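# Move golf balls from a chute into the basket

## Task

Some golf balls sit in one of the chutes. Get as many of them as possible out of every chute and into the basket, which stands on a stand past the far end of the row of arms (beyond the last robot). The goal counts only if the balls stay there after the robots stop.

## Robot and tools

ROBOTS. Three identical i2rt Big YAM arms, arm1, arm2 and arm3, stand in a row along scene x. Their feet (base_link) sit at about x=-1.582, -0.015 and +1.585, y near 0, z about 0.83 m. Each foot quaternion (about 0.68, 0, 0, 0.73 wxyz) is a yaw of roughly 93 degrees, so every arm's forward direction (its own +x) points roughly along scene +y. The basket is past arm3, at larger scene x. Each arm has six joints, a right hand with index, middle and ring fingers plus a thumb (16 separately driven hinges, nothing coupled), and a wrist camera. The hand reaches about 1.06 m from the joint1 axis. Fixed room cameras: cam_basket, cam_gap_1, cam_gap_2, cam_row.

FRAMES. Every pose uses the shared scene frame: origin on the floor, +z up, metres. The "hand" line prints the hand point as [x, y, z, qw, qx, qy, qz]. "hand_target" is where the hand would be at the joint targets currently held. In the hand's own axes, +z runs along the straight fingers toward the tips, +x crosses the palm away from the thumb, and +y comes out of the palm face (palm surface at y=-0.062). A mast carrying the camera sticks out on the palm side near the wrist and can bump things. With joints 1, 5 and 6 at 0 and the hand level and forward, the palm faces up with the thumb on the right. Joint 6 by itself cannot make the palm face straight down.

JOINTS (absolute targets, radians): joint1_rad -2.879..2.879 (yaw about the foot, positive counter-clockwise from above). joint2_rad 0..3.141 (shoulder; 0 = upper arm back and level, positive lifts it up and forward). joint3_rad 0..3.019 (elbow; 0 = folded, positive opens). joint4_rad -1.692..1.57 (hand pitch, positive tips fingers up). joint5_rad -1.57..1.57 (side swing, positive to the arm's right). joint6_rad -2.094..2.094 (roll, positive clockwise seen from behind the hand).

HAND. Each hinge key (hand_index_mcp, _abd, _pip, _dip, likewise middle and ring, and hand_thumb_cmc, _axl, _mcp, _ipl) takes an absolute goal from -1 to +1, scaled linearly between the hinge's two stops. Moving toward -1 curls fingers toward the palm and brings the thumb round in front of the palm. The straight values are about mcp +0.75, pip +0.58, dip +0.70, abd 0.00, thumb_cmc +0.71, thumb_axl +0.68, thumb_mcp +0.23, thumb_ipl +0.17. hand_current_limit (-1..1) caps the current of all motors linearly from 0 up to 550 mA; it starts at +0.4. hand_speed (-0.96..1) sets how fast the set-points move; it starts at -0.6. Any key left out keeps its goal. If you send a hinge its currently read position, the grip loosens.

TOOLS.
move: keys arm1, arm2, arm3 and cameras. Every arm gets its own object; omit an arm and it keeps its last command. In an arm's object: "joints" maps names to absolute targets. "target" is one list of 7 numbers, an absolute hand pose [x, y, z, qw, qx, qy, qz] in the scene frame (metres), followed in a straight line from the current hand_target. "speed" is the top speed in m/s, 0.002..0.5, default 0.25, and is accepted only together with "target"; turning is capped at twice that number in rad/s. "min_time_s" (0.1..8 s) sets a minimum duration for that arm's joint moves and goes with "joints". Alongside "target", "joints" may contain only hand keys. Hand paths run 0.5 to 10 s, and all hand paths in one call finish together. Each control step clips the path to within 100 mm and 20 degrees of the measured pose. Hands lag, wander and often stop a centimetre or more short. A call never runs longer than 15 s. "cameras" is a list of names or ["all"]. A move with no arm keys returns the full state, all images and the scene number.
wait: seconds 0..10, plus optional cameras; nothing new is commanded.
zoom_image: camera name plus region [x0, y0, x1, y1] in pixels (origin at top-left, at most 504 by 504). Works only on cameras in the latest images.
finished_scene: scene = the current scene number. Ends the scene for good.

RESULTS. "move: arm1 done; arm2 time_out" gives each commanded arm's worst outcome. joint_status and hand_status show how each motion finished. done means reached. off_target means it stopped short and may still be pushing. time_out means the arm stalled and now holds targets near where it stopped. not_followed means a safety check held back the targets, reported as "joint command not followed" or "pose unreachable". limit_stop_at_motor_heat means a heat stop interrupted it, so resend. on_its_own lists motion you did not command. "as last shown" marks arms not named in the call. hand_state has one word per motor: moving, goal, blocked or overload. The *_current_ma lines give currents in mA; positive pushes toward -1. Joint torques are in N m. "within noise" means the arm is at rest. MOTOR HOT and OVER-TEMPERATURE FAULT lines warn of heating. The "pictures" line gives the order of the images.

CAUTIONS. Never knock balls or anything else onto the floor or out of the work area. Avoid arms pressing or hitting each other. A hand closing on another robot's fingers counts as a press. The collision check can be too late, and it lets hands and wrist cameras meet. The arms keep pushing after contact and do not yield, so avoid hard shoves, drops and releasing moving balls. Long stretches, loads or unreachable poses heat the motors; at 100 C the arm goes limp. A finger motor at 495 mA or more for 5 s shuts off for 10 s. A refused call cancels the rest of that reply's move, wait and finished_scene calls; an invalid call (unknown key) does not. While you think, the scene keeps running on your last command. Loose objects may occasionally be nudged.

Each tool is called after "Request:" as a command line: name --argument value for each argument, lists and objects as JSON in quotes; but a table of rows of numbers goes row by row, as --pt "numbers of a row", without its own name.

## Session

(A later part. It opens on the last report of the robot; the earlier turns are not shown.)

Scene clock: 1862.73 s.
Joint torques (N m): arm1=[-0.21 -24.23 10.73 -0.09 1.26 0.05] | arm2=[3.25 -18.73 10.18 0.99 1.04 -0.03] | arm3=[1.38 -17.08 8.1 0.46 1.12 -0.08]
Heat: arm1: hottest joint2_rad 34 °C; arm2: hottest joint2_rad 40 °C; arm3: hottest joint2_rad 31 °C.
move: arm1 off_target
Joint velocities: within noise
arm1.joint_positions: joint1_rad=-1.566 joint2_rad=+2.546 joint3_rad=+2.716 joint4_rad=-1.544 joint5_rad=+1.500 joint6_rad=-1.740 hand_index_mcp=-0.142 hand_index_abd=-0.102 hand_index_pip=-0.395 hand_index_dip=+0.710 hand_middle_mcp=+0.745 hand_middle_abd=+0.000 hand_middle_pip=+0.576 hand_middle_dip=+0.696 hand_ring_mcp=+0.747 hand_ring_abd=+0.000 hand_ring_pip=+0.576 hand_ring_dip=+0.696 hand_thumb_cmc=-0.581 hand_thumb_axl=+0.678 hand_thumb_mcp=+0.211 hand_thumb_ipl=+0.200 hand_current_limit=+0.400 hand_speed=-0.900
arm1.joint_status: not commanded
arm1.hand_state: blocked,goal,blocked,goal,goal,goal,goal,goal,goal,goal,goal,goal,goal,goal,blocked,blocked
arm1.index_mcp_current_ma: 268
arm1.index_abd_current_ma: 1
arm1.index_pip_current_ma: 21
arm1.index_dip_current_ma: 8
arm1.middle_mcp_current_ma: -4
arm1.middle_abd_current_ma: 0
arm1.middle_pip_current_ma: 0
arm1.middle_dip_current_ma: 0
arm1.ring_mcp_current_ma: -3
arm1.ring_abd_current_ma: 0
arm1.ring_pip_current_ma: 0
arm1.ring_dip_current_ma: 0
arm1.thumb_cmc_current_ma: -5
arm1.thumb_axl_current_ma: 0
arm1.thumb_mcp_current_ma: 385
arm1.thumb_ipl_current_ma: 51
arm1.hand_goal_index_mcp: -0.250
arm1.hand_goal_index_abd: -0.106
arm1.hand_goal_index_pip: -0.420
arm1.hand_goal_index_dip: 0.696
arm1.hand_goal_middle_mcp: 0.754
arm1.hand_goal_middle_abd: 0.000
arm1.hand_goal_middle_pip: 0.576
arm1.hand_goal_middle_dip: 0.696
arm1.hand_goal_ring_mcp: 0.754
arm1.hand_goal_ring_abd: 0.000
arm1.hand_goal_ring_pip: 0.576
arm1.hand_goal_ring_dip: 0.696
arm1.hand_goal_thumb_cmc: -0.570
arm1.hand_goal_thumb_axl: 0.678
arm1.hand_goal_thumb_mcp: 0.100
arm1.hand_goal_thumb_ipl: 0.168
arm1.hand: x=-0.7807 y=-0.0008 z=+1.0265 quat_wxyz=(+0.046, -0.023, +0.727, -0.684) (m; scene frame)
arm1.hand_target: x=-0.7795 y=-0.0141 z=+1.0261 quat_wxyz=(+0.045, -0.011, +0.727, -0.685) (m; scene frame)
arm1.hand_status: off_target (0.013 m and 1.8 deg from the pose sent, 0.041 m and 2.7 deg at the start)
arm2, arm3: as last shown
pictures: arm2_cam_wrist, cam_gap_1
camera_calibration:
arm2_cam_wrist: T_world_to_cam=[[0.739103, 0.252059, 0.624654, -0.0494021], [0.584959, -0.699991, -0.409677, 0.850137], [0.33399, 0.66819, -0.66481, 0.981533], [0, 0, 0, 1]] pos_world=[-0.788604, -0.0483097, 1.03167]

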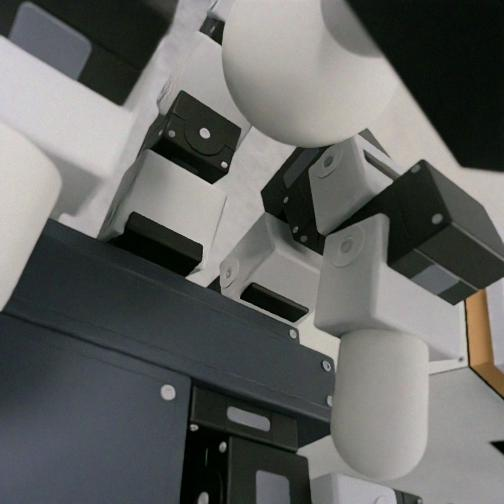

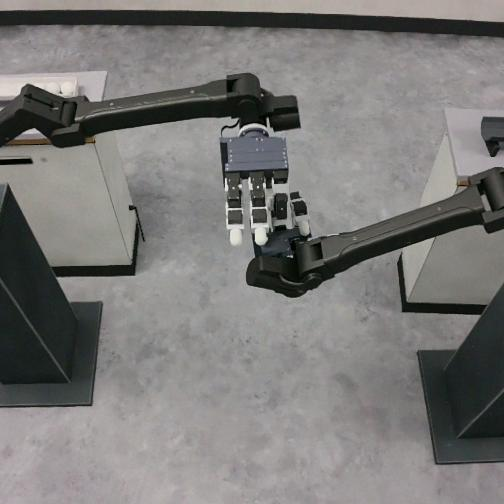

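Request:
move --arm1 '{"joints": {"joint1_rad": -1.592, "joint2_rad": 2.577}, "min_time_s": 1.5}' --cameras '["arm2_cam_wrist"]'

Scene clock: 1871.43 s.
Joint torques (N m): arm1=[-0.32 -24.59 10.78 -0.17 1.27 0.04] | arm2=[2.96 -19.08 10.13 1.1 1.03 -0.02] | arm3=[1.44 -17.08 8.1 0.46 1.12 -0.08]
Heat: arm1: hottest joint2_rad 35 °C; arm2: hottest joint2_rad 40 °C; arm3: hottest joint2_rad 31 °C.
move: arm1 done
Joint velocities: within noise
arm1.joint_positions: joint1_rad=-1.576 joint2_rad=+2.562 joint3_rad=+2.716 joint4_rad=-1.545 joint5_rad=+1.500 joint6_rad=-1.739 hand_index_mcp=-0.142 hand_index_abd=-0.102 hand_index_pip=-0.395 hand_index_dip=+0.710 hand_middle_mcp=+0.745 hand_middle_abd=+0.000 hand_middle_pip=+0.576 hand_middle_dip=+0.696 hand_ring_mcp=+0.747 hand_ring_abd=+0.000 hand_ring_pip=+0.576 hand_ring_dip=+0.696 hand_thumb_cmc=-0.581 hand_thumb_axl=+0.678 hand_thumb_mcp=+0.211 hand_thumb_ipl=+0.200 hand_current_limit=+0.400 hand_speed=-0.900
arm1.joint_status: all done
arm1.hand_state: blocked,goal,blocked,goal,goal,goal,goal,goal,goal,goal,goal,goal,goal,goal,blocked,blocked
arm1.index_mcp_current_ma: 268
arm1.index_abd_current_ma: 1
arm1.index_pip_current_ma: 21
arm1.index_dip_current_ma: 8
arm1.middle_mcp_current_ma: -4
arm1.middle_abd_current_ma: 0
arm1.middle_pip_current_ma: 0
arm1.middle_dip_current_ma: 0
arm1.ring_mcp_current_ma: -3
arm1.ring_abd_current_ma: 0
arm1.ring_pip_current_ma: 0
arm1.ring_dip_current_ma: 0
arm1.thumb_cmc_current_ma: -5
arm1.thumb_axl_current_ma: 0
arm1.thumb_mcp_current_ma: 385
arm1.thumb_ipl_current_ma: 51
arm1.hand_goal_index_mcp: -0.250
arm1.hand_goal_index_abd: -0.106
arm1.hand_goal_index_pip: -0.420
arm1.hand_goal_index_dip: 0.696
arm1.hand_goal_middle_mcp: 0.754
arm1.hand_goal_middle_abd: 0.000
arm1.hand_goal_middle_pip: 0.576
arm1.hand_goal_middle_dip: 0.696
arm1.hand_goal_ring_mcp: 0.754
arm1.hand_goal_ring_abd: 0.000
arm1.hand_goal_ring_pip: 0.576
arm1.hand_goal_ring_dip: 0.696
arm1.hand_goal_thumb_cmc: -0.570
arm1.hand_goal_thumb_axl: 0.678
arm1.hand_goal_thumb_mcp: 0.100
arm1.hand_goal_thumb_ipl: 0.168
arm1.hand: x=-0.7810 y=-0.0086 z=+1.0142 quat_wxyz=(+0.037, -0.025, +0.727, -0.685) (m; scene frame)
arm1.hand_target: x=-0.7799 y=-0.0217 z=+1.0147 quat_wxyz=(+0.036, -0.013, +0.727, -0.685) (m; scene frame)
arm1.hand_status: not commanded
arm2, arm3: as last shown
pictures: arm2_cam_wrist
camera_calibration:
arm2_cam_wrist: T_world_to_cam=[[0.739103, 0.252059, 0.624654, -0.0494021], [0.584959, -0.699991, -0.409677, 0.850137], [0.33399, 0.66819, -0.66481, 0.981533], [0, 0, 0, 1]] pos_world=[-0.788604, -0.0483097, 1.03167]

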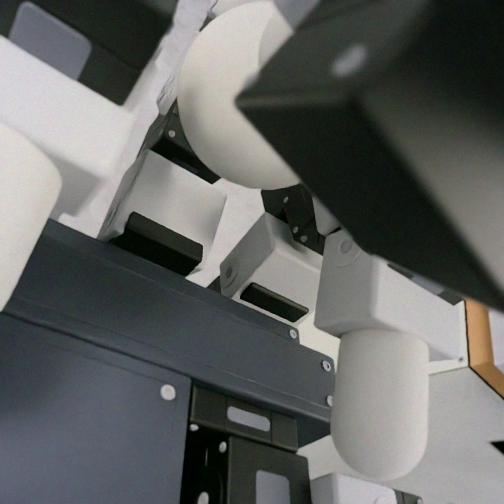

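Request:
move --arm1 '{"joints": {"hand_index_mcp": 0.03, "hand_thumb_mcp": 0.29, "hand_speed": -0.4}}' --cameras '["arm2_cam_wrist"]'

Scene clock: 1873.37 s.
Joint torques (N m): arm1=[-0.38 -24.35 10.77 -0.14 1.27 0.02] | arm2=[2.78 -19.14 10.25 0.96 1.07 -0.02] | arm3=[1.38 -17.08 8.1 0.44 1.12 -0.08]
Heat: arm1: hottest joint2_rad 35 °C; arm2: hottest joint2_rad 40 °C; arm3: hottest joint2_rad 31 °C.
move: arm1 done
Joint velocities: within noise
arm1.joint_positions: joint1_rad=-1.576 joint2_rad=+2.562 joint3_rad=+2.716 joint4_rad=-1.545 joint5_rad=+1.500 joint6_rad=-1.737 hand_index_mcp=+0.021 hand_index_abd=-0.103 hand_index_pip=-0.415 hand_index_dip=+0.699 hand_middle_mcp=+0.745 hand_middle_abd=+0.000 hand_middle_pip=+0.576 hand_middle_dip=+0.696 hand_ring_mcp=+0.747 hand_ring_abd=+0.000 hand_ring_pip=+0.576 hand_ring_dip=+0.696 hand_thumb_cmc=-0.573 hand_thumb_axl=+0.678 hand_thumb_mcp=+0.287 hand_thumb_ipl=+0.170 hand_current_limit=+0.400 hand_speed=-0.400
arm1.joint_status: all done
arm1.hand_state: goal,goal,goal,goal,goal,goal,goal,goal,goal,goal,goal,goal,goal,goal,goal,goal
arm1.index_mcp_current_ma: -4
arm1.index_abd_current_ma: 1
arm1.index_pip_current_ma: 1
arm1.index_dip_current_ma: 1
arm1.middle_mcp_current_ma: -4
arm1.middle_abd_current_ma: 0
arm1.middle_pip_current_ma: 0
arm1.middle_dip_current_ma: 0
arm1.ring_mcp_current_ma: -3
arm1.ring_abd_current_ma: 0
arm1.ring_pip_current_ma: 0
arm1.ring_dip_current_ma: 0
arm1.thumb_cmc_current_ma: -1
arm1.thumb_axl_current_ma: 0
arm1.thumb_mcp_current_ma: -1
arm1.thumb_ipl_current_ma: 1
arm1.hand_goal_index_mcp: 0.030
arm1.hand_goal_index_abd: -0.106
arm1.hand_goal_index_pip: -0.420
arm1.hand_goal_index_dip: 0.696
arm1.hand_goal_middle_mcp: 0.754
arm1.hand_goal_middle_abd: 0.000
arm1.hand_goal_middle_pip: 0.576
arm1.hand_goal_middle_dip: 0.696
arm1.hand_goal_ring_mcp: 0.754
arm1.hand_goal_ring_abd: 0.000
arm1.hand_goal_ring_pip: 0.576
arm1.hand_goal_ring_dip: 0.696
arm1.hand_goal_thumb_cmc: -0.570
arm1.hand_goal_thumb_axl: 0.678
arm1.hand_goal_thumb_mcp: 0.290
arm1.hand_goal_thumb_ipl: 0.168
arm1.hand: x=-0.7808 y=-0.0085 z=+1.0143 quat_wxyz=(+0.037, -0.024, +0.727, -0.685) (m; scene frame)
arm1.hand_target: x=-0.7798 y=-0.0215 z=+1.0147 quat_wxyz=(+0.037, -0.013, +0.727, -0.685) (m; scene frame)
arm1.hand_status: not commanded
arm2, arm3: as last shown
arm2.joint_positions: joint1_rad=+1.632 joint2_rad=+2.421 joint3_rad=+1.936 joint4_rad=-0.612 joint5_rad=+1.390 joint6_rad=+1.032 hand_index_mcp=-0.338 hand_index_abd=+0.001 hand_index_pip=-0.882 hand_index_dip=+0.408 hand_middle_mcp=+0.430 hand_middle_abd=-0.002 hand_middle_pip=-0.075 hand_middle_dip=+0.694 hand_ring_mcp=-0.339 hand_ring_abd=+0.001 hand_ring_pip=-0.882 hand_ring_dip=+0.409 hand_thumb_cmc=+0.722 hand_thumb_axl=+0.677 hand_thumb_mcp=+0.226 hand_thumb_ipl=+0.168 hand_current_limit=+0.400 hand_speed=-0.600
arm2.index_mcp_current_ma: 17
arm2.index_pip_current_ma: 0
arm2.middle_mcp_current_ma: 89
arm2.middle_abd_current_ma: -7
arm2.middle_pip_current_ma: 22
arm2.ring_abd_current_ma: 2
arm2.ring_pip_current_ma: 0
arm2.ring_dip_current_ma: 11
arm2.thumb_cmc_current_ma: 36
arm2.thumb_mcp_current_ma: -1
arm2.hand: x=-0.7502 y=+0.0805 z=+0.9862 quat_wxyz=(-0.050, -0.092, +0.756, +0.646) (m; scene frame)
arm2.hand_target: x=-0.7603 y=+0.0695 z=+0.9976 quat_wxyz=(-0.076, -0.076, +0.755, +0.647) (m; scene frame)
pictures: arm2_cam_wrist
camera_calibration:
arm2_cam_wrist: T_world_to_cam=[[0.738053, 0.253163, 0.625449, -0.0498336], [0.586183, -0.69964, -0.408525, 0.848959], [0.334166, 0.668141, -0.664771, 0.981067], [0, 0, 0, 1]] pos_world=[-0.788704, -0.0489092, 1.03017]

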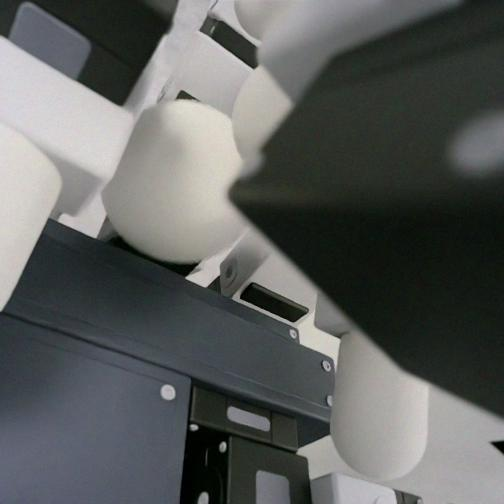

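Request:
move --arm1 '{"target": [-0.80, -0.010, 1.10, 0.041, -0.008, 0.728, -0.685], "speed": 0.08}' --cameras '["arm2_cam_wrist"]'

Request:
move --arm1 '{"target": [-0.90, -0.012, 1.14, 0.041, -0.008, 0.728, -0.685], "speed": 0.15}' --arm2 '{"joints": {"hand_middle_pip": -0.518, "hand_middle_dip": 0.043, "hand_speed": -0.8}}' --cameras '["arm2_cam_wrist"]'

Scene clock: 1878.67 s.
Joint torques (N m): arm1=[0.85 -26.4 12.45 -0.18 1.29 -0.16] | arm2=[3.31 -19.14 10.11 0.99 1.05 -0.02] | arm3=[1.38 -17.03 8.1 0.47 1.12 -0.08]
Heat: arm1: hottest joint2_rad 35 °C; arm2: hottest joint2_rad 39 °C; arm3: hottest joint2_rad 31 °C.
move: arm1 off_target
Joint velocities: within noise
arm1.joint_positions: joint1_rad=-1.576 joint2_rad=+2.505 joint3_rad=+2.746 joint4_rad=-1.650 joint5_rad=+1.500 joint6_rad=-1.737 hand_index_mcp=+0.021 hand_index_abd=-0.103 hand_index_pip=-0.415 hand_index_dip=+0.699 hand_middle_mcp=+0.745 hand_middle_abd=+0.000 hand_middle_pip=+0.576 hand_middle_dip=+0.696 hand_ring_mcp=+0.747 hand_ring_abd=+0.000 hand_ring_pip=+0.576 hand_ring_dip=+0.696 hand_thumb_cmc=-0.573 hand_thumb_axl=+0.678 hand_thumb_mcp=+0.287 hand_thumb_ipl=+0.170 hand_current_limit=+0.400 hand_speed=-0.400
arm1.joint_status: not commanded
arm1.hand_state: goal,goal,goal,goal,goal,goal,goal,goal,goal,goal,goal,goal,goal,goal,goal,goal
arm1.index_mcp_current_ma: -4
arm1.index_abd_current_ma: 1
arm1.index_pip_current_ma: 1
arm1.index_dip_current_ma: 1
arm1.middle_mcp_current_ma: -4
arm1.middle_abd_current_ma: 0
arm1.middle_pip_current_ma: 0
arm1.middle_dip_current_ma: 0
arm1.ring_mcp_current_ma: -3
arm1.ring_abd_current_ma: 0
arm1.ring_pip_current_ma: 0
arm1.ring_dip_current_ma: 0
arm1.thumb_cmc_current_ma: -1
arm1.thumb_axl_current_ma: 0
arm1.thumb_mcp_current_ma: -1
arm1.thumb_ipl_current_ma: 1
arm1.hand_goal_index_mcp: 0.030
arm1.hand_goal_index_abd: -0.106
arm1.hand_goal_index_pip: -0.420
arm1.hand_goal_index_dip: 0.696
arm1.hand_goal_middle_mcp: 0.754
arm1.hand_goal_middle_abd: 0.000
arm1.hand_goal_middle_pip: 0.576
arm1.hand_goal_middle_dip: 0.696
arm1.hand_goal_ring_mcp: 0.754
arm1.hand_goal_ring_abd: 0.000
arm1.hand_goal_ring_pip: 0.576
arm1.hand_goal_ring_dip: 0.696
arm1.hand_goal_thumb_cmc: -0.570
arm1.hand_goal_thumb_axl: 0.678
arm1.hand_goal_thumb_mcp: 0.290
arm1.hand_goal_thumb_ipl: 0.168
arm1.hand: x=-0.7998 y=-0.0094 z=+1.0663 quat_wxyz=(+0.031, -0.030, +0.727, -0.685) (m; scene frame)
arm1.hand_target: x=-0.8013 y=-0.0102 z=+1.0995 quat_wxyz=(+0.048, -0.014, +0.727, -0.685) (m; scene frame)
arm1.hand_status: off_target (0.034 m and 2.8 deg from the pose sent, 0.088 m and 1.9 deg at the start)
arm2, arm3: as last shown
pictures: arm2_cam_wrist
camera_calibration:
arm2_cam_wrist: T_world_to_cam=[[0.738053, 0.253163, 0.625449, -0.0498336], [0.586183, -0.69964, -0.408525, 0.848959], [0.334166, 0.668141, -0.664771, 0.981067], [0, 0, 0, 1]] pos_world=[-0.788704, -0.0489092, 1.03017]

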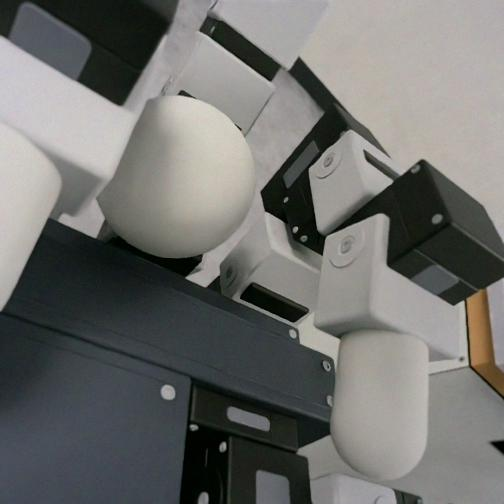

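Scene clock: 1880.40 s.
Joint torques (N m): arm1=[1.44 -22.59 8.47 -0.5 1.31 0.02] | arm2=[3.25 -18.96 10.14 0.92 1.04 -0.01] | arm3=[1.38 -17.03 8.09 0.44 1.12 -0.08]
Heat: arm1: hottest joint2_rad 35 °C; arm2: hottest joint2_rad 39 °C; arm3: hottest joint2_rad 31 °C.
move: arm1 off_target; arm2 done
Joint velocities: within noise
arm1.joint_positions: joint1_rad=-1.576 joint2_rad=+2.105 joint3_rad=+2.196 joint4_rad=-1.686 joint5_rad=+1.499 joint6_rad=-1.521 hand_index_mcp=+0.021 hand_index_abd=-0.103 hand_index_pip=-0.415 hand_index_dip=+0.699 hand_middle_mcp=+0.745 hand_middle_abd=+0.000 hand_middle_pip=+0.576 hand_middle_dip=+0.696 hand_ring_mcp=+0.747 hand_ring_abd=+0.000 hand_ring_pip=+0.576 hand_ring_dip=+0.696 hand_thumb_cmc=-0.572 hand_thumb_axl=+0.678 hand_thumb_mcp=+0.287 hand_thumb_ipl=+0.170 hand_current_limit=+0.400 hand_speed=-0.400
arm1.joint_status: not commanded
arm1.hand_state: goal,goal,goal,goal,goal,goal,goal,goal,goal,goal,goal,goal,goal,goal,goal,goal
arm1.index_mcp_current_ma: -4
arm1.index_abd_current_ma: 1
arm1.index_pip_current_ma: 1
arm1.index_dip_current_ma: 1
arm1.middle_mcp_current_ma: -4
arm1.middle_abd_current_ma: 0
arm1.middle_pip_current_ma: 0
arm1.middle_dip_current_ma: 0
arm1.ring_mcp_current_ma: -3
arm1.ring_abd_current_ma: 0
arm1.ring_pip_current_ma: 0
arm1.ring_dip_current_ma: 0
arm1.thumb_cmc_current_ma: 0
arm1.thumb_axl_current_ma: 0
arm1.thumb_mcp_current_ma: -1
arm1.thumb_ipl_current_ma: 1
arm1.hand_goal_index_mcp: 0.030
arm1.hand_goal_index_abd: -0.106
arm1.hand_goal_index_pip: -0.420
arm1.hand_goal_index_dip: 0.696
arm1.hand_goal_middle_mcp: 0.754
arm1.hand_goal_middle_abd: 0.000
arm1.hand_goal_middle_pip: 0.576
arm1.hand_goal_middle_dip: 0.696
arm1.hand_goal_ring_mcp: 0.754
arm1.hand_goal_ring_abd: 0.000
arm1.hand_goal_ring_pip: 0.576
arm1.hand_goal_ring_dip: 0.696
arm1.hand_goal_thumb_cmc: -0.570
arm1.hand_goal_thumb_axl: 0.678
arm1.hand_goal_thumb_mcp: 0.290
arm1.hand_goal_thumb_ipl: 0.168
arm1.hand: x=-0.8977 y=-0.0162 z=+1.1295 quat_wxyz=(+0.036, -0.015, +0.729, -0.684) (m; scene frame)
arm1.hand_target: x=-0.8999 y=-0.0122 z=+1.1398 quat_wxyz=(+0.044, -0.011, +0.728, -0.684) (m; scene frame)
arm1.hand_status: off_target (0.012 m and 0.9 deg from the pose sent, 0.124 m and 2.8 deg at the start; a joint's target at an end of its range on 35 of 52 steps)
arm2.joint_positions: joint1_rad=+1.632 joint2_rad=+2.421 joint3_rad=+1.936 joint4_rad=-0.612 joint5_rad=+1.390 joint6_rad=+1.032 hand_index_mcp=-0.338 hand_index_abd=+0.001 hand_index_pip=-0.882 hand_index_dip=+0.408 hand_middle_mcp=+0.430 hand_middle_abd=-0.002 hand_middle_pip=-0.515 hand_middle_dip=+0.046 hand_ring_mcp=-0.339 hand_ring_abd=+0.001 hand_ring_pip=-0.882 hand_ring_dip=+0.409 hand_thumb_cmc=+0.722 hand_thumb_axl=+0.677 hand_thumb_mcp=+0.226 hand_thumb_ipl=+0.168 hand_current_limit=+0.400 hand_speed=-0.800
arm2.joint_status: all done
arm2.hand_state: goal,goal,goal,goal,goal,goal,goal,goal,goal,goal,goal,goal,goal,goal,goal,goal
arm2.index_mcp_current_ma: 17
arm2.index_abd_current_ma: 3
arm2.index_pip_current_ma: 0
arm2.index_dip_current_ma: 10
arm2.middle_mcp_current_ma: 89
arm2.middle_abd_current_ma: -7
arm2.middle_pip_current_ma: 13
arm2.middle_dip_current_ma: 10
arm2.ring_mcp_current_ma: 16
arm2.ring_abd_current_ma: 2
arm2.ring_pip_current_ma: 0
arm2.ring_dip_current_ma: 11
arm2.thumb_cmc_current_ma: 36
arm2.thumb_axl_current_ma: -4
arm2.thumb_mcp_current_ma: -1
arm2.thumb_ipl_current_ma: -2
arm2.hand_goal_index_mcp: -0.342
arm2.hand_goal_index_abd: 0.000
arm2.hand_goal_index_pip: -0.882
arm2.hand_goal_index_dip: 0.406
arm2.hand_goal_middle_mcp: 0.412
arm2.hand_goal_middle_abd: 0.000
arm2.hand_goal_middle_pip: -0.518
arm2.hand_goal_middle_dip: 0.044
arm2.hand_goal_ring_mcp: -0.342
arm2.hand_goal_ring_abd: 0.000
arm2.hand_goal_ring_pip: -0.882
arm2.hand_goal_ring_dip: 0.406
arm2.hand_goal_thumb_cmc: 0.714
arm2.hand_goal_thumb_axl: 0.678
arm2.hand_goal_thumb_mcp: 0.226
arm2.hand_goal_thumb_ipl: 0.168
arm2.hand: x=-0.7502 y=+0.0805 z=+0.9862 quat_wxyz=(-0.050, -0.092, +0.756, +0.646) (m; scene frame)
arm2.hand_target: x=-0.7603 y=+0.0695 z=+0.9976 quat_wxyz=(-0.076, -0.076, +0.755, +0.647) (m; scene frame)
arm2.hand_status: not commanded
arm3.joint_positions: joint1_rad=+1.459 joint2_rad=+1.720 joint3_rad=+2.103 joint4_rad=-1.652 joint5_rad=+1.563 joint6_rad=-1.843 hand_index_mcp=-0.128 hand_index_abd=-0.105 hand_index_pip=+0.065 hand_index_dip=+0.699 hand_middle_mcp=+0.973 hand_middle_abd=-0.001 hand_middle_pip=+0.575 hand_middle_dip=+0.696 hand_ring_mcp=+0.973 hand_ring_abd=-0.002 hand_ring_pip=+0.575 hand_ring_dip=+0.693 hand_thumb_cmc=-0.572 hand_thumb_axl=+0.677 hand_thumb_mcp=+0.298 hand_thumb_ipl=+0.170 hand_current_limit=+0.400 hand_speed=-0.600
arm3.joint_status: not commanded
arm3.hand_state: goal,goal,goal,goal,goal,goal,goal,goal,goal,goal,goal,goal,goal,goal,goal,goal
arm3.index_mcp_current_ma: -5
arm3.index_abd_current_ma: 0
arm3.index_pip_current_ma: 1
arm3.index_dip_current_ma: 1
arm3.middle_mcp_current_ma: -3
arm3.middle_abd_current_ma: 0
arm3.middle_pip_current_ma: 0
arm3.middle_dip_current_ma: 0
arm3.ring_mcp_current_ma: -3
arm3.ring_abd_current_ma: 0
arm3.ring_pip_current_ma: 0
arm3.ring_dip_current_ma: -1
arm3.thumb_cmc_current_ma: 0
arm3.thumb_axl_current_ma: 0
arm3.thumb_mcp_current_ma: -1
arm3.thumb_ipl_current_ma: 1
arm3.hand_goal_index_mcp: -0.120
arm3.hand_goal_index_abd: -0.106
arm3.hand_goal_index_pip: 0.062
arm3.hand_goal_index_dip: 0.696
arm3.hand_goal_middle_mcp: 0.980
arm3.hand_goal_middle_abd: 0.000
arm3.hand_goal_middle_pip: 0.576
arm3.hand_goal_middle_dip: 0.696
arm3.hand_goal_ring_mcp: 0.980
arm3.hand_goal_ring_abd: 0.000
arm3.hand_goal_ring_pip: 0.576
arm3.hand_goal_ring_dip: 0.696
arm3.hand_goal_thumb_cmc: -0.570
arm3.hand_goal_thumb_axl: 0.678
arm3.hand_goal_thumb_mcp: 0.300
arm3.hand_goal_thumb_ipl: 0.168
arm3.hand: x=+1.0445 y=+0.1216 z=+1.3075 quat_wxyz=(+0.705, -0.709, +0.023, +0.000) (m; scene frame)
arm3.hand_target: x=+1.0534 y=+0.1209 z=+1.3162 quat_wxyz=(+0.705, -0.709, +0.023, +0.000) (m; scene frame)
arm3.hand_status: not commanded
pictures: arm2_cam_wrist
camera_calibration:
arm2_cam_wrist: T_world_to_cam=[[0.738053, 0.253163, 0.625449, -0.0498336], [0.586183, -0.69964, -0.408525, 0.848959], [0.334166, 0.668141, -0.664771, 0.981067], [0, 0, 0, 1]] pos_world=[-0.788704, -0.0489092, 1.03017]

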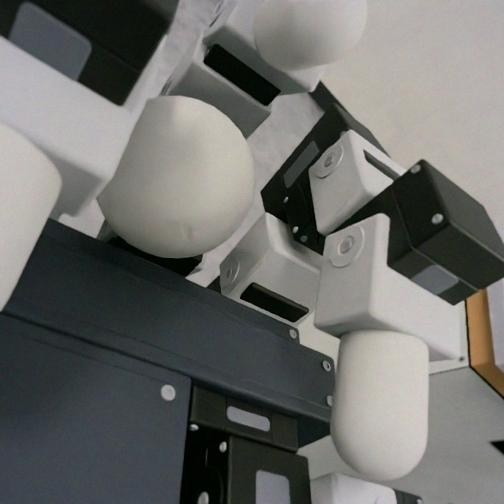

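Request:
move --arm1 '{"joints": {"joint1_rad": -1.40, "joint2_rad": 1.3, "joint3_rad": 1.2, "joint4_rad": -1.35, "joint6_rad": -1.56, "hand_index_mcp": 0.144, "hand_index_pip": -0.812, "hand_thumb_mcp": 0.34}, "min_time_s": 3}' --arm2 '{"joints": {"hand_middle_mcp": -0.1}}' --cameras '["arm2_cam_wrist"]'

Request:
move --arm2 '{"joints": {"hand_middle_mcp": -0.16, "hand_middle_pip": -0.76}}' --cameras '["arm2_cam_wrist"]'

Scene clock: 1888.03 s.
Joint torques (N m): arm1=[2.2 -10.81 8.51 0.88 1.28 -0.15] | arm2=[3.08 -19.14 10.07 1.06 1.04 -0.01] | arm3=[1.44 -17.03 8.09 0.46 1.12 -0.08]
Heat: arm1: hottest joint2_rad 35 °C; arm2: hottest joint2_rad 38 °C; arm3: hottest joint2_rad 31 °C.
move: arm1 done; arm2 off_target
Joint velocities: within noise
arm1.joint_positions: joint1_rad=-1.416 joint2_rad=+1.313 joint3_rad=+1.199 joint4_rad=-1.364 joint5_rad=+1.499 joint6_rad=-1.549 hand_index_mcp=+0.134 hand_index_abd=-0.103 hand_index_pip=-0.806 hand_index_dip=+0.699 hand_middle_mcp=+0.745 hand_middle_abd=+0.000 hand_middle_pip=+0.576 hand_middle_dip=+0.696 hand_ring_mcp=+0.747 hand_ring_abd=+0.000 hand_ring_pip=+0.576 hand_ring_dip=+0.696 hand_thumb_cmc=-0.572 hand_thumb_axl=+0.678 hand_thumb_mcp=+0.336 hand_thumb_ipl=+0.170 hand_current_limit=+0.400 hand_speed=-0.400
arm1.joint_status: all done
arm1.hand_state: goal,goal,goal,goal,goal,goal,goal,goal,goal,goal,goal,goal,goal,goal,goal,goal
arm1.index_mcp_current_ma: -5
arm1.index_abd_current_ma: 0
arm1.index_pip_current_ma: 2
arm1.index_dip_current_ma: 1
arm1.middle_mcp_current_ma: -4
arm1.middle_abd_current_ma: 0
arm1.middle_pip_current_ma: 0
arm1.middle_dip_current_ma: 0
arm1.ring_mcp_current_ma: -3
arm1.ring_abd_current_ma: 0
arm1.ring_pip_current_ma: 0
arm1.ring_dip_current_ma: 0
arm1.thumb_cmc_current_ma: 0
arm1.thumb_axl_current_ma: 0
arm1.thumb_mcp_current_ma: -1
arm1.thumb_ipl_current_ma: 0
arm1.hand_goal_index_mcp: 0.144
arm1.hand_goal_index_abd: -0.106
arm1.hand_goal_index_pip: -0.812
arm1.hand_goal_index_dip: 0.696
arm1.hand_goal_middle_mcp: 0.754
arm1.hand_goal_middle_abd: 0.000
arm1.hand_goal_middle_pip: 0.576
arm1.hand_goal_middle_dip: 0.696
arm1.hand_goal_ring_mcp: 0.754
arm1.hand_goal_ring_abd: 0.000
arm1.hand_goal_ring_pip: 0.576
arm1.hand_goal_ring_dip: 0.696
arm1.hand_goal_thumb_cmc: -0.570
arm1.hand_goal_thumb_axl: 0.678
arm1.hand_goal_thumb_mcp: 0.340
arm1.hand_goal_thumb_ipl: 0.168
arm1.hand: x=-1.1461 y=+0.0329 z=+1.1434 quat_wxyz=(+0.123, -0.044, +0.727, -0.674) (m; scene frame)
arm1.hand_target: x=-1.1459 y=+0.0397 z=+1.1497 quat_wxyz=(+0.135, -0.044, +0.726, -0.673) (m; scene frame)
arm1.hand_status: not commanded
arm2.joint_positions: joint1_rad=+1.632 joint2_rad=+2.421 joint3_rad=+1.936 joint4_rad=-0.612 joint5_rad=+1.390 joint6_rad=+1.032 hand_index_mcp=-0.338 hand_index_abd=+0.001 hand_index_pip=-0.882 hand_index_dip=+0.408 hand_middle_mcp=-0.065 hand_middle_abd=-0.002 hand_middle_pip=-0.517 hand_middle_dip=+0.046 hand_ring_mcp=-0.339 hand_ring_abd=+0.001 hand_ring_pip=-0.882 hand_ring_dip=+0.409 hand_thumb_cmc=+0.722 hand_thumb_axl=+0.677 hand_thumb_mcp=+0.226 hand_thumb_ipl=+0.168 hand_current_limit=+0.400 hand_speed=-0.800
arm2.joint_status: hand_middle_mcp off_target (ended at -0.065, target -0.100)
arm2.hand_state: goal,goal,goal,goal,blocked,goal,goal,goal,goal,goal,goal,goal,goal,goal,goal,goal
arm2.index_mcp_current_ma: 17
arm2.index_abd_current_ma: 3
arm2.index_pip_current_ma: 0
arm2.index_dip_current_ma: 10
arm2.middle_mcp_current_ma: 173
arm2.middle_abd_current_ma: -7
arm2.middle_pip_current_ma: 6
arm2.middle_dip_current_ma: 10
arm2.ring_mcp_current_ma: 16
arm2.ring_abd_current_ma: 2
arm2.ring_pip_current_ma: 0
arm2.ring_dip_current_ma: 11
arm2.thumb_cmc_current_ma: 36
arm2.thumb_axl_current_ma: -4
arm2.thumb_mcp_current_ma: -1
arm2.thumb_ipl_current_ma: -2
arm2.hand_goal_index_mcp: -0.342
arm2.hand_goal_index_abd: 0.000
arm2.hand_goal_index_pip: -0.882
arm2.hand_goal_index_dip: 0.406
arm2.hand_goal_middle_mcp: -0.100
arm2.hand_goal_middle_abd: 0.000
arm2.hand_goal_middle_pip: -0.518
arm2.hand_goal_middle_dip: 0.044
arm2.hand_goal_ring_mcp: -0.342
arm2.hand_goal_ring_abd: 0.000
arm2.hand_goal_ring_pip: -0.882
arm2.hand_goal_ring_dip: 0.406
arm2.hand_goal_thumb_cmc: 0.714
arm2.hand_goal_thumb_axl: 0.678
arm2.hand_goal_thumb_mcp: 0.226
arm2.hand_goal_thumb_ipl: 0.168
arm2.hand: x=-0.7502 y=+0.0805 z=+0.9862 quat_wxyz=(-0.050, -0.092, +0.756, +0.646) (m; scene frame)
arm2.hand_target: x=-0.7603 y=+0.0695 z=+0.9976 quat_wxyz=(-0.076, -0.076, +0.755, +0.647) (m; scene frame)
arm2.hand_status: not commanded
arm3: as last shown
pictures: arm2_cam_wrist
camera_calibration:
arm2_cam_wrist: T_world_to_cam=[[0.738053, 0.253163, 0.625449, -0.0498336], [0.586183, -0.69964, -0.408525, 0.848959], [0.334166, 0.668141, -0.664771, 0.981067], [0, 0, 0, 1]] pos_world=[-0.788704, -0.0489092, 1.03017]

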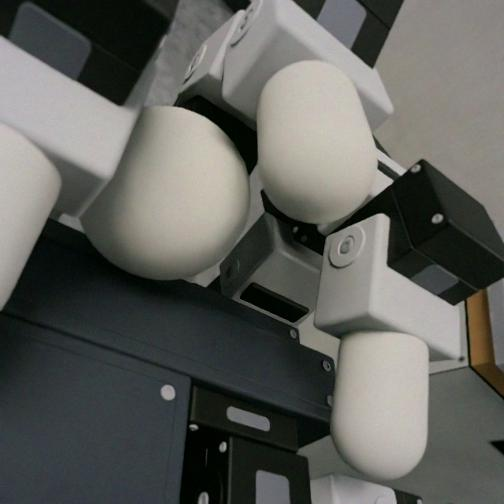

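Scene clock: 1888.77 s.
Joint torques (N m): arm1=[2.2 -10.75 8.51 0.84 1.29 -0.16] | arm2=[3.25 -19.02 10.13 0.95 1.02 0] | arm3=[1.38 -17.03 8.1 0.44 1.12 -0.07]
Heat: arm1: hottest joint2_rad 35 °C; arm2: hottest joint2_rad 38 °C; arm3: hottest joint2_rad 31 °C.
move: arm2 off_target
Joint velocities: within noise
arm1, arm3: as last shown
arm2.joint_positions: joint1_rad=+1.632 joint2_rad=+2.421 joint3_rad=+1.936 joint4_rad=-0.612 joint5_rad=+1.390 joint6_rad=+1.032 hand_index_mcp=-0.338 hand_index_abd=+0.001 hand_index_pip=-0.882 hand_index_dip=+0.408 hand_middle_mcp=-0.078 hand_middle_abd=+0.006 hand_middle_pip=-0.691 hand_middle_dip=+0.052 hand_ring_mcp=-0.339 hand_ring_abd=+0.001 hand_ring_pip=-0.882 hand_ring_dip=+0.409 hand_thumb_cmc=+0.722 hand_thumb_axl=+0.677 hand_thumb_mcp=+0.226 hand_thumb_ipl=+0.168 hand_current_limit=+0.400 hand_speed=-0.800
arm2.joint_status: hand_middle_mcp off_target (ended at -0.078, target -0.160); hand_middle_pip off_target (ended at -0.691, target -0.760)
arm2.hand_state: goal,goal,goal,goal,blocked,goal,blocked,goal,goal,goal,goal,goal,goal,goal,goal,goal
arm2.index_mcp_current_ma: 17
arm2.index_abd_current_ma: 3
arm2.index_pip_current_ma: 0
arm2.index_dip_current_ma: 10
arm2.middle_mcp_current_ma: 385
arm2.middle_abd_current_ma: 24
arm2.middle_pip_current_ma: 333
arm2.middle_dip_current_ma: 37
arm2.ring_mcp_current_ma: 16
arm2.ring_abd_current_ma: 2
arm2.ring_pip_current_ma: 0
arm2.ring_dip_current_ma: 11
arm2.thumb_cmc_current_ma: 36
arm2.thumb_axl_current_ma: -4
arm2.thumb_mcp_current_ma: -1
arm2.thumb_ipl_current_ma: -2
arm2.hand_goal_index_mcp: -0.342
arm2.hand_goal_index_abd: 0.000
arm2.hand_goal_index_pip: -0.882
arm2.hand_goal_index_dip: 0.406
arm2.hand_goal_middle_mcp: -0.160
arm2.hand_goal_middle_abd: 0.000
arm2.hand_goal_middle_pip: -0.760
arm2.hand_goal_middle_dip: 0.044
arm2.hand_goal_ring_mcp: -0.342
arm2.hand_goal_ring_abd: 0.000
arm2.hand_goal_ring_pip: -0.882
arm2.hand_goal_ring_dip: 0.406
arm2.hand_goal_thumb_cmc: 0.714
arm2.hand_goal_thumb_axl: 0.678
arm2.hand_goal_thumb_mcp: 0.226
arm2.hand_goal_thumb_ipl: 0.168
arm2.hand: x=-0.7502 y=+0.0805 z=+0.9862 quat_wxyz=(-0.050, -0.092, +0.756, +0.646) (m; scene frame)
arm2.hand_target: x=-0.7603 y=+0.0695 z=+0.9976 quat_wxyz=(-0.076, -0.076, +0.755, +0.647) (m; scene frame)
arm2.hand_status: not commanded
pictures: arm2_cam_wrist
camera_calibration:
arm2_cam_wrist: T_world_to_cam=[[0.738053, 0.253163, 0.625449, -0.0498336], [0.586183, -0.69964, -0.408525, 0.848959], [0.334166, 0.668141, -0.664771, 0.981067], [0, 0, 0, 1]] pos_world=[-0.788704, -0.0489092, 1.03017]

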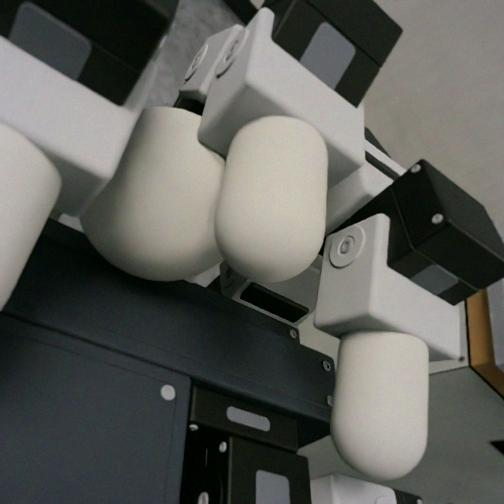

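Request:
move --arm2 '{"joints": {"hand_middle_mcp": 0.3, "hand_middle_pip": -0.45}}'

Request:
move --arm1 '{"joints": {"joint1_rad": 0.0, "joint2_rad": 1.2, "joint3_rad": 1.0, "joint4_rad": -1.37, "joint6_rad": -1.53}, "min_time_s": 4}' --arm2 '{"joints": {"joint6_rad": 1.20}, "min_time_s": 1.5}' --cameras '["arm2_cam_wrist"]'

Scene clock: 1894.43 s.
Joint torques (N m): arm1=[2.14 -10.87 8.51 0.85 1.28 -0.16] | arm2=[2.96 -18.96 10.1 0.99 1.05 -0.01] | arm3=[1.38 -17.03 8.1 0.46 1.12 -0.07]
Heat: arm1: hottest joint2_rad 35 °C; arm2: hottest joint2_rad 38 °C; arm3: hottest joint2_rad 31 °C.
move: arm2 done
Joint velocities: within noise
arm1, arm3: as last shown
arm2.joint_positions: joint1_rad=+1.632 joint2_rad=+2.421 joint3_rad=+1.936 joint4_rad=-0.612 joint5_rad=+1.390 joint6_rad=+1.032 hand_index_mcp=-0.338 hand_index_abd=+0.001 hand_index_pip=-0.882 hand_index_dip=+0.408 hand_middle_mcp=+0.305 hand_middle_abd=+0.003 hand_middle_pip=-0.453 hand_middle_dip=+0.046 hand_ring_mcp=-0.339 hand_ring_abd=+0.001 hand_ring_pip=-0.882 hand_ring_dip=+0.409 hand_thumb_cmc=+0.722 hand_thumb_axl=+0.677 hand_thumb_mcp=+0.226 hand_thumb_ipl=+0.168 hand_current_limit=+0.400 hand_speed=-0.800
arm2.joint_status: all done
arm2.hand_state: goal,goal,goal,goal,goal,goal,goal,goal,goal,goal,goal,goal,goal,goal,goal,goal
arm2.index_mcp_current_ma: 17
arm2.index_abd_current_ma: 3
arm2.index_pip_current_ma: 0
arm2.index_dip_current_ma: 10
arm2.middle_mcp_current_ma: 23
arm2.middle_abd_current_ma: 13
arm2.middle_pip_current_ma: -13
arm2.middle_dip_current_ma: 10
arm2.ring_mcp_current_ma: 16
arm2.ring_abd_current_ma: 2
arm2.ring_pip_current_ma: 0
arm2.ring_dip_current_ma: 11
arm2.thumb_cmc_current_ma: 36
arm2.thumb_axl_current_ma: -4
arm2.thumb_mcp_current_ma: -1
arm2.thumb_ipl_current_ma: -2
arm2.hand_goal_index_mcp: -0.342
arm2.hand_goal_index_abd: 0.000
arm2.hand_goal_index_pip: -0.882
arm2.hand_goal_index_dip: 0.406
arm2.hand_goal_middle_mcp: 0.300
arm2.hand_goal_middle_abd: 0.000
arm2.hand_goal_middle_pip: -0.450
arm2.hand_goal_middle_dip: 0.044
arm2.hand_goal_ring_mcp: -0.342
arm2.hand_goal_ring_abd: 0.000
arm2.hand_goal_ring_pip: -0.882
arm2.hand_goal_ring_dip: 0.406
arm2.hand_goal_thumb_cmc: 0.714
arm2.hand_goal_thumb_axl: 0.678
arm2.hand_goal_thumb_mcp: 0.226
arm2.hand_goal_thumb_ipl: 0.168
arm2.hand: x=-0.7502 y=+0.0805 z=+0.9862 quat_wxyz=(-0.050, -0.092, +0.756, +0.646) (m; scene frame)
arm2.hand_target: x=-0.7603 y=+0.0695 z=+0.9976 quat_wxyz=(-0.076, -0.076, +0.755, +0.647) (m; scene frame)
arm2.hand_status: not commanded
pictures: none

Scene clock: 1898.87 s.
Joint torques (N m): arm1=[2.02 -9.35 8.16 -0.24 1.28 0.03] | arm2=[2.96 -18.78 10.09 0.9 1.04 -0.05] | arm3=[1.38 -17.03 8.1 0.46 1.12 -0.08]
Heat: arm1: hottest joint2_rad 35 °C; arm2: hottest joint2_rad 38 °C; arm3: hottest joint2_rad 31 °C.
move: arm1 done; arm2 done
Joint velocities: within noise
arm1.joint_positions: joint1_rad=-0.013 joint2_rad=+1.216 joint3_rad=+0.999 joint4_rad=-1.364 joint5_rad=+1.499 joint6_rad=-1.541 hand_index_mcp=+0.135 hand_index_abd=-0.103 hand_index_pip=-0.806 hand_index_dip=+0.699 hand_middle_mcp=+0.745 hand_middle_abd=+0.000 hand_middle_pip=+0.576 hand_middle_dip=+0.696 hand_ring_mcp=+0.747 hand_ring_abd=+0.000 hand_ring_pip=+0.576 hand_ring_dip=+0.696 hand_thumb_cmc=-0.572 hand_thumb_axl=+0.678 hand_thumb_mcp=+0.337 hand_thumb_ipl=+0.170 hand_current_limit=+0.400 hand_speed=-0.400
arm1.joint_status: all done
arm1.hand_state: goal,goal,goal,goal,goal,goal,goal,goal,goal,goal,goal,goal,goal,goal,goal,goal
arm1.index_mcp_current_ma: -4
arm1.index_abd_current_ma: 0
arm1.index_pip_current_ma: 2
arm1.index_dip_current_ma: 1
arm1.middle_mcp_current_ma: -4
arm1.middle_abd_current_ma: 0
arm1.middle_pip_current_ma: 0
arm1.middle_dip_current_ma: 0
arm1.ring_mcp_current_ma: -3
arm1.ring_abd_current_ma: 0
arm1.ring_pip_current_ma: 0
arm1.ring_dip_current_ma: 0
arm1.thumb_cmc_current_ma: 0
arm1.thumb_axl_current_ma: 0
arm1.thumb_mcp_current_ma: -1
arm1.thumb_ipl_current_ma: 0
arm1.hand_goal_index_mcp: 0.144
arm1.hand_goal_index_abd: -0.106
arm1.hand_goal_index_pip: -0.812
arm1.hand_goal_index_dip: 0.696
arm1.hand_goal_middle_mcp: 0.754
arm1.hand_goal_middle_abd: 0.000
arm1.hand_goal_middle_pip: 0.576
arm1.hand_goal_middle_dip: 0.696
arm1.hand_goal_ring_mcp: 0.754
arm1.hand_goal_ring_abd: 0.000
arm1.hand_goal_ring_pip: 0.576
arm1.hand_goal_ring_dip: 0.696
arm1.hand_goal_thumb_cmc: -0.570
arm1.hand_goal_thumb_axl: 0.678
arm1.hand_goal_thumb_mcp: 0.340
arm1.hand_goal_thumb_ipl: 0.168
arm1.hand: x=-1.4401 y=+0.4610 z=+1.0907 quat_wxyz=(+0.501, -0.530, +0.502, -0.465) (m; scene frame)
arm1.hand_target: x=-1.4446 y=+0.4610 z=+1.0966 quat_wxyz=(+0.510, -0.528, +0.503, -0.457) (m; scene frame)
arm1.hand_status: not commanded
arm2.joint_positions: joint1_rad=+1.632 joint2_rad=+2.421 joint3_rad=+1.936 joint4_rad=-0.612 joint5_rad=+1.390 joint6_rad=+1.192 hand_index_mcp=-0.338 hand_index_abd=+0.001 hand_index_pip=-0.882 hand_index_dip=+0.408 hand_middle_mcp=+0.305 hand_middle_abd=+0.003 hand_middle_pip=-0.453 hand_middle_dip=+0.046 hand_ring_mcp=-0.339 hand_ring_abd=+0.001 hand_ring_pip=-0.882 hand_ring_dip=+0.409 hand_thumb_cmc=+0.722 hand_thumb_axl=+0.677 hand_thumb_mcp=+0.226 hand_thumb_ipl=+0.168 hand_current_limit=+0.400 hand_speed=-0.800
arm2.joint_status: all done
arm2.hand_state: goal,goal,goal,goal,goal,goal,goal,goal,goal,goal,goal,goal,goal,goal,goal,goal
arm2.index_mcp_current_ma: 17
arm2.index_abd_current_ma: 3
arm2.index_pip_current_ma: 0
arm2.index_dip_current_ma: 10
arm2.middle_mcp_current_ma: 25
arm2.middle_abd_current_ma: 13
arm2.middle_pip_current_ma: -12
arm2.middle_dip_current_ma: 10
arm2.ring_mcp_current_ma: 16
arm2.ring_abd_current_ma: 2
arm2.ring_pip_current_ma: 0
arm2.ring_dip_current_ma: 11
arm2.thumb_cmc_current_ma: 36
arm2.thumb_axl_current_ma: -4
arm2.thumb_mcp_current_ma: -1
arm2.thumb_ipl_current_ma: -2
arm2.hand_goal_index_mcp: -0.342
arm2.hand_goal_index_abd: 0.000
arm2.hand_goal_index_pip: -0.882
arm2.hand_goal_index_dip: 0.406
arm2.hand_goal_middle_mcp: 0.300
arm2.hand_goal_middle_abd: 0.000
arm2.hand_goal_middle_pip: -0.450
arm2.hand_goal_middle_dip: 0.044
arm2.hand_goal_ring_mcp: -0.342
arm2.hand_goal_ring_abd: 0.000
arm2.hand_goal_ring_pip: -0.882
arm2.hand_goal_ring_dip: 0.406
arm2.hand_goal_thumb_cmc: 0.714
arm2.hand_goal_thumb_axl: 0.678
arm2.hand_goal_thumb_mcp: 0.226
arm2.hand_goal_thumb_ipl: 0.168
arm2.hand: x=-0.7369 y=+0.0825 z=+0.9822 quat_wxyz=(-0.101, -0.031, +0.761, +0.640) (m; scene frame)
arm2.hand_target: x=-0.7473 y=+0.0716 z=+0.9927 quat_wxyz=(-0.127, -0.015, +0.759, +0.638) (m; scene frame)
arm2.hand_status: not commanded
arm3: as last shown
pictures: arm2_cam_wrist
camera_calibration:
arm2_cam_wrist: T_world_to_cam=[[0.831828, 0.250378, 0.495351, 0.139359], [0.499305, -0.72733, -0.470836, 0.840312], [0.242397, 0.638986, -0.730028, 0.971436], [0, 0, 0, 1]] pos_world=[-0.770967, -0.0444421, 1.03579]

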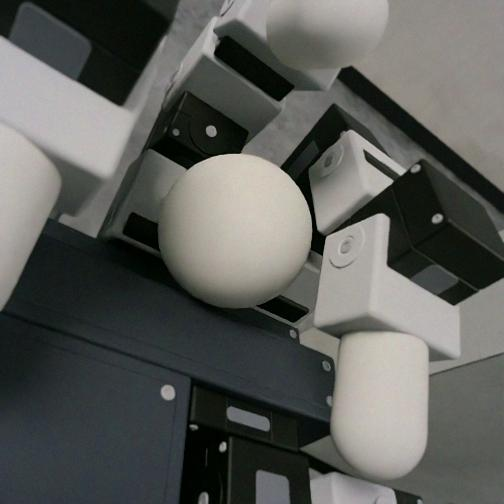

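Request:
move --arm2 '{"joints": {"hand_middle_mcp": -0.1, "hand_middle_pip": -0.518}}'

Request:
move --arm2 '{"joints": {"hand_middle_mcp": -0.16, "hand_middle_pip": -0.76}}' --cameras '["arm2_cam_wrist", "cam_gap_1"]'

Scene clock: 1901.43 s.
Joint torques (N m): arm1=[2.02 -9.41 8.16 -0.23 1.29 0.03] | arm2=[3.02 -19.02 10.11 1.02 1.03 -0.05] | arm3=[1.38 -16.97 8.13 0.46 1.12 -0.08]
Heat: arm1: hottest joint2_rad 35 °C; arm2: hottest joint2_rad 37 °C; arm3: hottest joint2_rad 31 °C.
move: arm2 off_target
Joint velocities: within noise
arm1, arm3: as last shown
arm2.joint_positions: joint1_rad=+1.632 joint2_rad=+2.421 joint3_rad=+1.936 joint4_rad=-0.612 joint5_rad=+1.390 joint6_rad=+1.193 hand_index_mcp=-0.338 hand_index_abd=+0.001 hand_index_pip=-0.882 hand_index_dip=+0.408 hand_middle_mcp=-0.066 hand_middle_abd=+0.003 hand_middle_pip=-0.517 hand_middle_dip=+0.046 hand_ring_mcp=-0.339 hand_ring_abd=+0.001 hand_ring_pip=-0.882 hand_ring_dip=+0.409 hand_thumb_cmc=+0.722 hand_thumb_axl=+0.677 hand_thumb_mcp=+0.226 hand_thumb_ipl=+0.168 hand_current_limit=+0.400 hand_speed=-0.800
arm2.joint_status: hand_middle_mcp off_target (ended at -0.066, target -0.100); the others done
arm2.hand_state: goal,goal,goal,goal,blocked,goal,goal,goal,goal,goal,goal,goal,goal,goal,goal,goal
arm2.index_mcp_current_ma: 17
arm2.index_abd_current_ma: 3
arm2.index_pip_current_ma: 0
arm2.index_dip_current_ma: 10
arm2.middle_mcp_current_ma: 171
arm2.middle_abd_current_ma: 13
arm2.middle_pip_current_ma: 6
arm2.middle_dip_current_ma: 10
arm2.ring_mcp_current_ma: 16
arm2.ring_abd_current_ma: 2
arm2.ring_pip_current_ma: 0
arm2.ring_dip_current_ma: 11
arm2.thumb_cmc_current_ma: 36
arm2.thumb_axl_current_ma: -4
arm2.thumb_mcp_current_ma: -1
arm2.thumb_ipl_current_ma: -2
arm2.hand_goal_index_mcp: -0.342
arm2.hand_goal_index_abd: 0.000
arm2.hand_goal_index_pip: -0.882
arm2.hand_goal_index_dip: 0.406
arm2.hand_goal_middle_mcp: -0.100
arm2.hand_goal_middle_abd: 0.000
arm2.hand_goal_middle_pip: -0.518
arm2.hand_goal_middle_dip: 0.044
arm2.hand_goal_ring_mcp: -0.342
arm2.hand_goal_ring_abd: 0.000
arm2.hand_goal_ring_pip: -0.882
arm2.hand_goal_ring_dip: 0.406
arm2.hand_goal_thumb_cmc: 0.714
arm2.hand_goal_thumb_axl: 0.678
arm2.hand_goal_thumb_mcp: 0.226
arm2.hand_goal_thumb_ipl: 0.168
arm2.hand: x=-0.7368 y=+0.0825 z=+0.9821 quat_wxyz=(-0.101, -0.031, +0.761, +0.640) (m; scene frame)
arm2.hand_target: x=-0.7472 y=+0.0716 z=+0.9927 quat_wxyz=(-0.127, -0.015, +0.759, +0.638) (m; scene frame)
arm2.hand_status: not commanded
pictures: none

Scene clock: 1902.17 s.
Joint torques (N m): arm1=[2.02 -9.23 8.13 -0.24 1.29 0.03] | arm2=[3.43 -18.84 10.13 0.9 1.01 -0.07] | arm3=[1.44 -16.97 8.12 0.46 1.12 -0.08]
Heat: arm1: hottest joint2_rad 35 °C; arm2: hottest joint2_rad 37 °C; arm3: hottest joint2_rad 31 °C.
move: arm2 off_target
Joint velocities: within noise
arm1, arm3: as last shown
arm2.joint_positions: joint1_rad=+1.632 joint2_rad=+2.421 joint3_rad=+1.936 joint4_rad=-0.612 joint5_rad=+1.390 joint6_rad=+1.193 hand_index_mcp=-0.338 hand_index_abd=+0.001 hand_index_pip=-0.882 hand_index_dip=+0.408 hand_middle_mcp=-0.078 hand_middle_abd=-0.006 hand_middle_pip=-0.690 hand_middle_dip=+0.052 hand_ring_mcp=-0.339 hand_ring_abd=+0.001 hand_ring_pip=-0.882 hand_ring_dip=+0.409 hand_thumb_cmc=+0.722 hand_thumb_axl=+0.677 hand_thumb_mcp=+0.226 hand_thumb_ipl=+0.168 hand_current_limit=+0.400 hand_speed=-0.800
arm2.joint_status: hand_middle_mcp off_target (ended at -0.078, target -0.160); hand_middle_pip off_target (ended at -0.690, target -0.760)
arm2.hand_state: goal,goal,goal,goal,blocked,goal,blocked,goal,goal,goal,goal,goal,goal,goal,goal,goal
arm2.index_mcp_current_ma: 17
arm2.index_abd_current_ma: 3
arm2.index_pip_current_ma: 0
arm2.index_dip_current_ma: 10
arm2.middle_mcp_current_ma: 385
arm2.middle_abd_current_ma: -25
arm2.middle_pip_current_ma: 335
arm2.middle_dip_current_ma: 37
arm2.ring_mcp_current_ma: 16
arm2.ring_abd_current_ma: 2
arm2.ring_pip_current_ma: 0
arm2.ring_dip_current_ma: 11
arm2.thumb_cmc_current_ma: 36
arm2.thumb_axl_current_ma: -4
arm2.thumb_mcp_current_ma: -1
arm2.thumb_ipl_current_ma: -2
arm2.hand_goal_index_mcp: -0.342
arm2.hand_goal_index_abd: 0.000
arm2.hand_goal_index_pip: -0.882
arm2.hand_goal_index_dip: 0.406
arm2.hand_goal_middle_mcp: -0.160
arm2.hand_goal_middle_abd: 0.000
arm2.hand_goal_middle_pip: -0.760
arm2.hand_goal_middle_dip: 0.044
arm2.hand_goal_ring_mcp: -0.342
arm2.hand_goal_ring_abd: 0.000
arm2.hand_goal_ring_pip: -0.882
arm2.hand_goal_ring_dip: 0.406
arm2.hand_goal_thumb_cmc: 0.714
arm2.hand_goal_thumb_axl: 0.678
arm2.hand_goal_thumb_mcp: 0.226
arm2.hand_goal_thumb_ipl: 0.168
arm2.hand: x=-0.7368 y=+0.0825 z=+0.9821 quat_wxyz=(-0.101, -0.031, +0.761, +0.640) (m; scene frame)
arm2.hand_target: x=-0.7473 y=+0.0716 z=+0.9927 quat_wxyz=(-0.127, -0.015, +0.759, +0.638) (m; scene frame)
arm2.hand_status: not commanded
pictures: arm2_cam_wrist, cam_gap_1
camera_calibration:
arm2_cam_wrist: T_world_to_cam=[[0.832033, 0.250424, 0.494983, 0.139899], [0.499117, -0.727354, -0.470997, 0.840333], [0.242079, 0.63894, -0.730174, 0.971339], [0, 0, 0, 1]] pos_world=[-0.770966, -0.044442, 1.03579]

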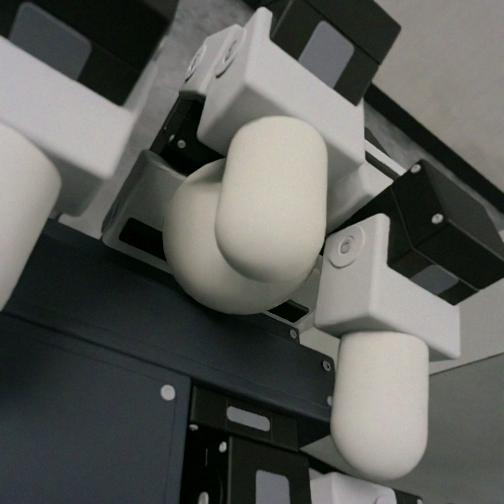

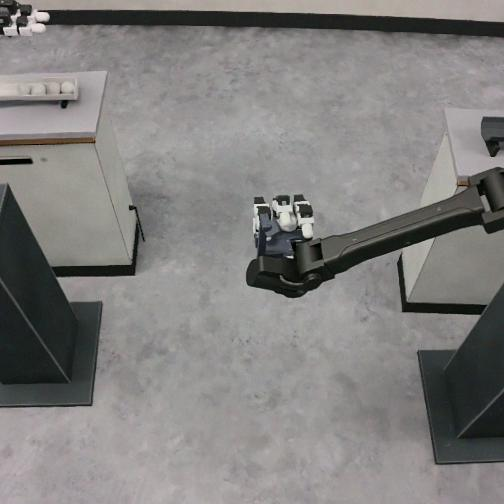

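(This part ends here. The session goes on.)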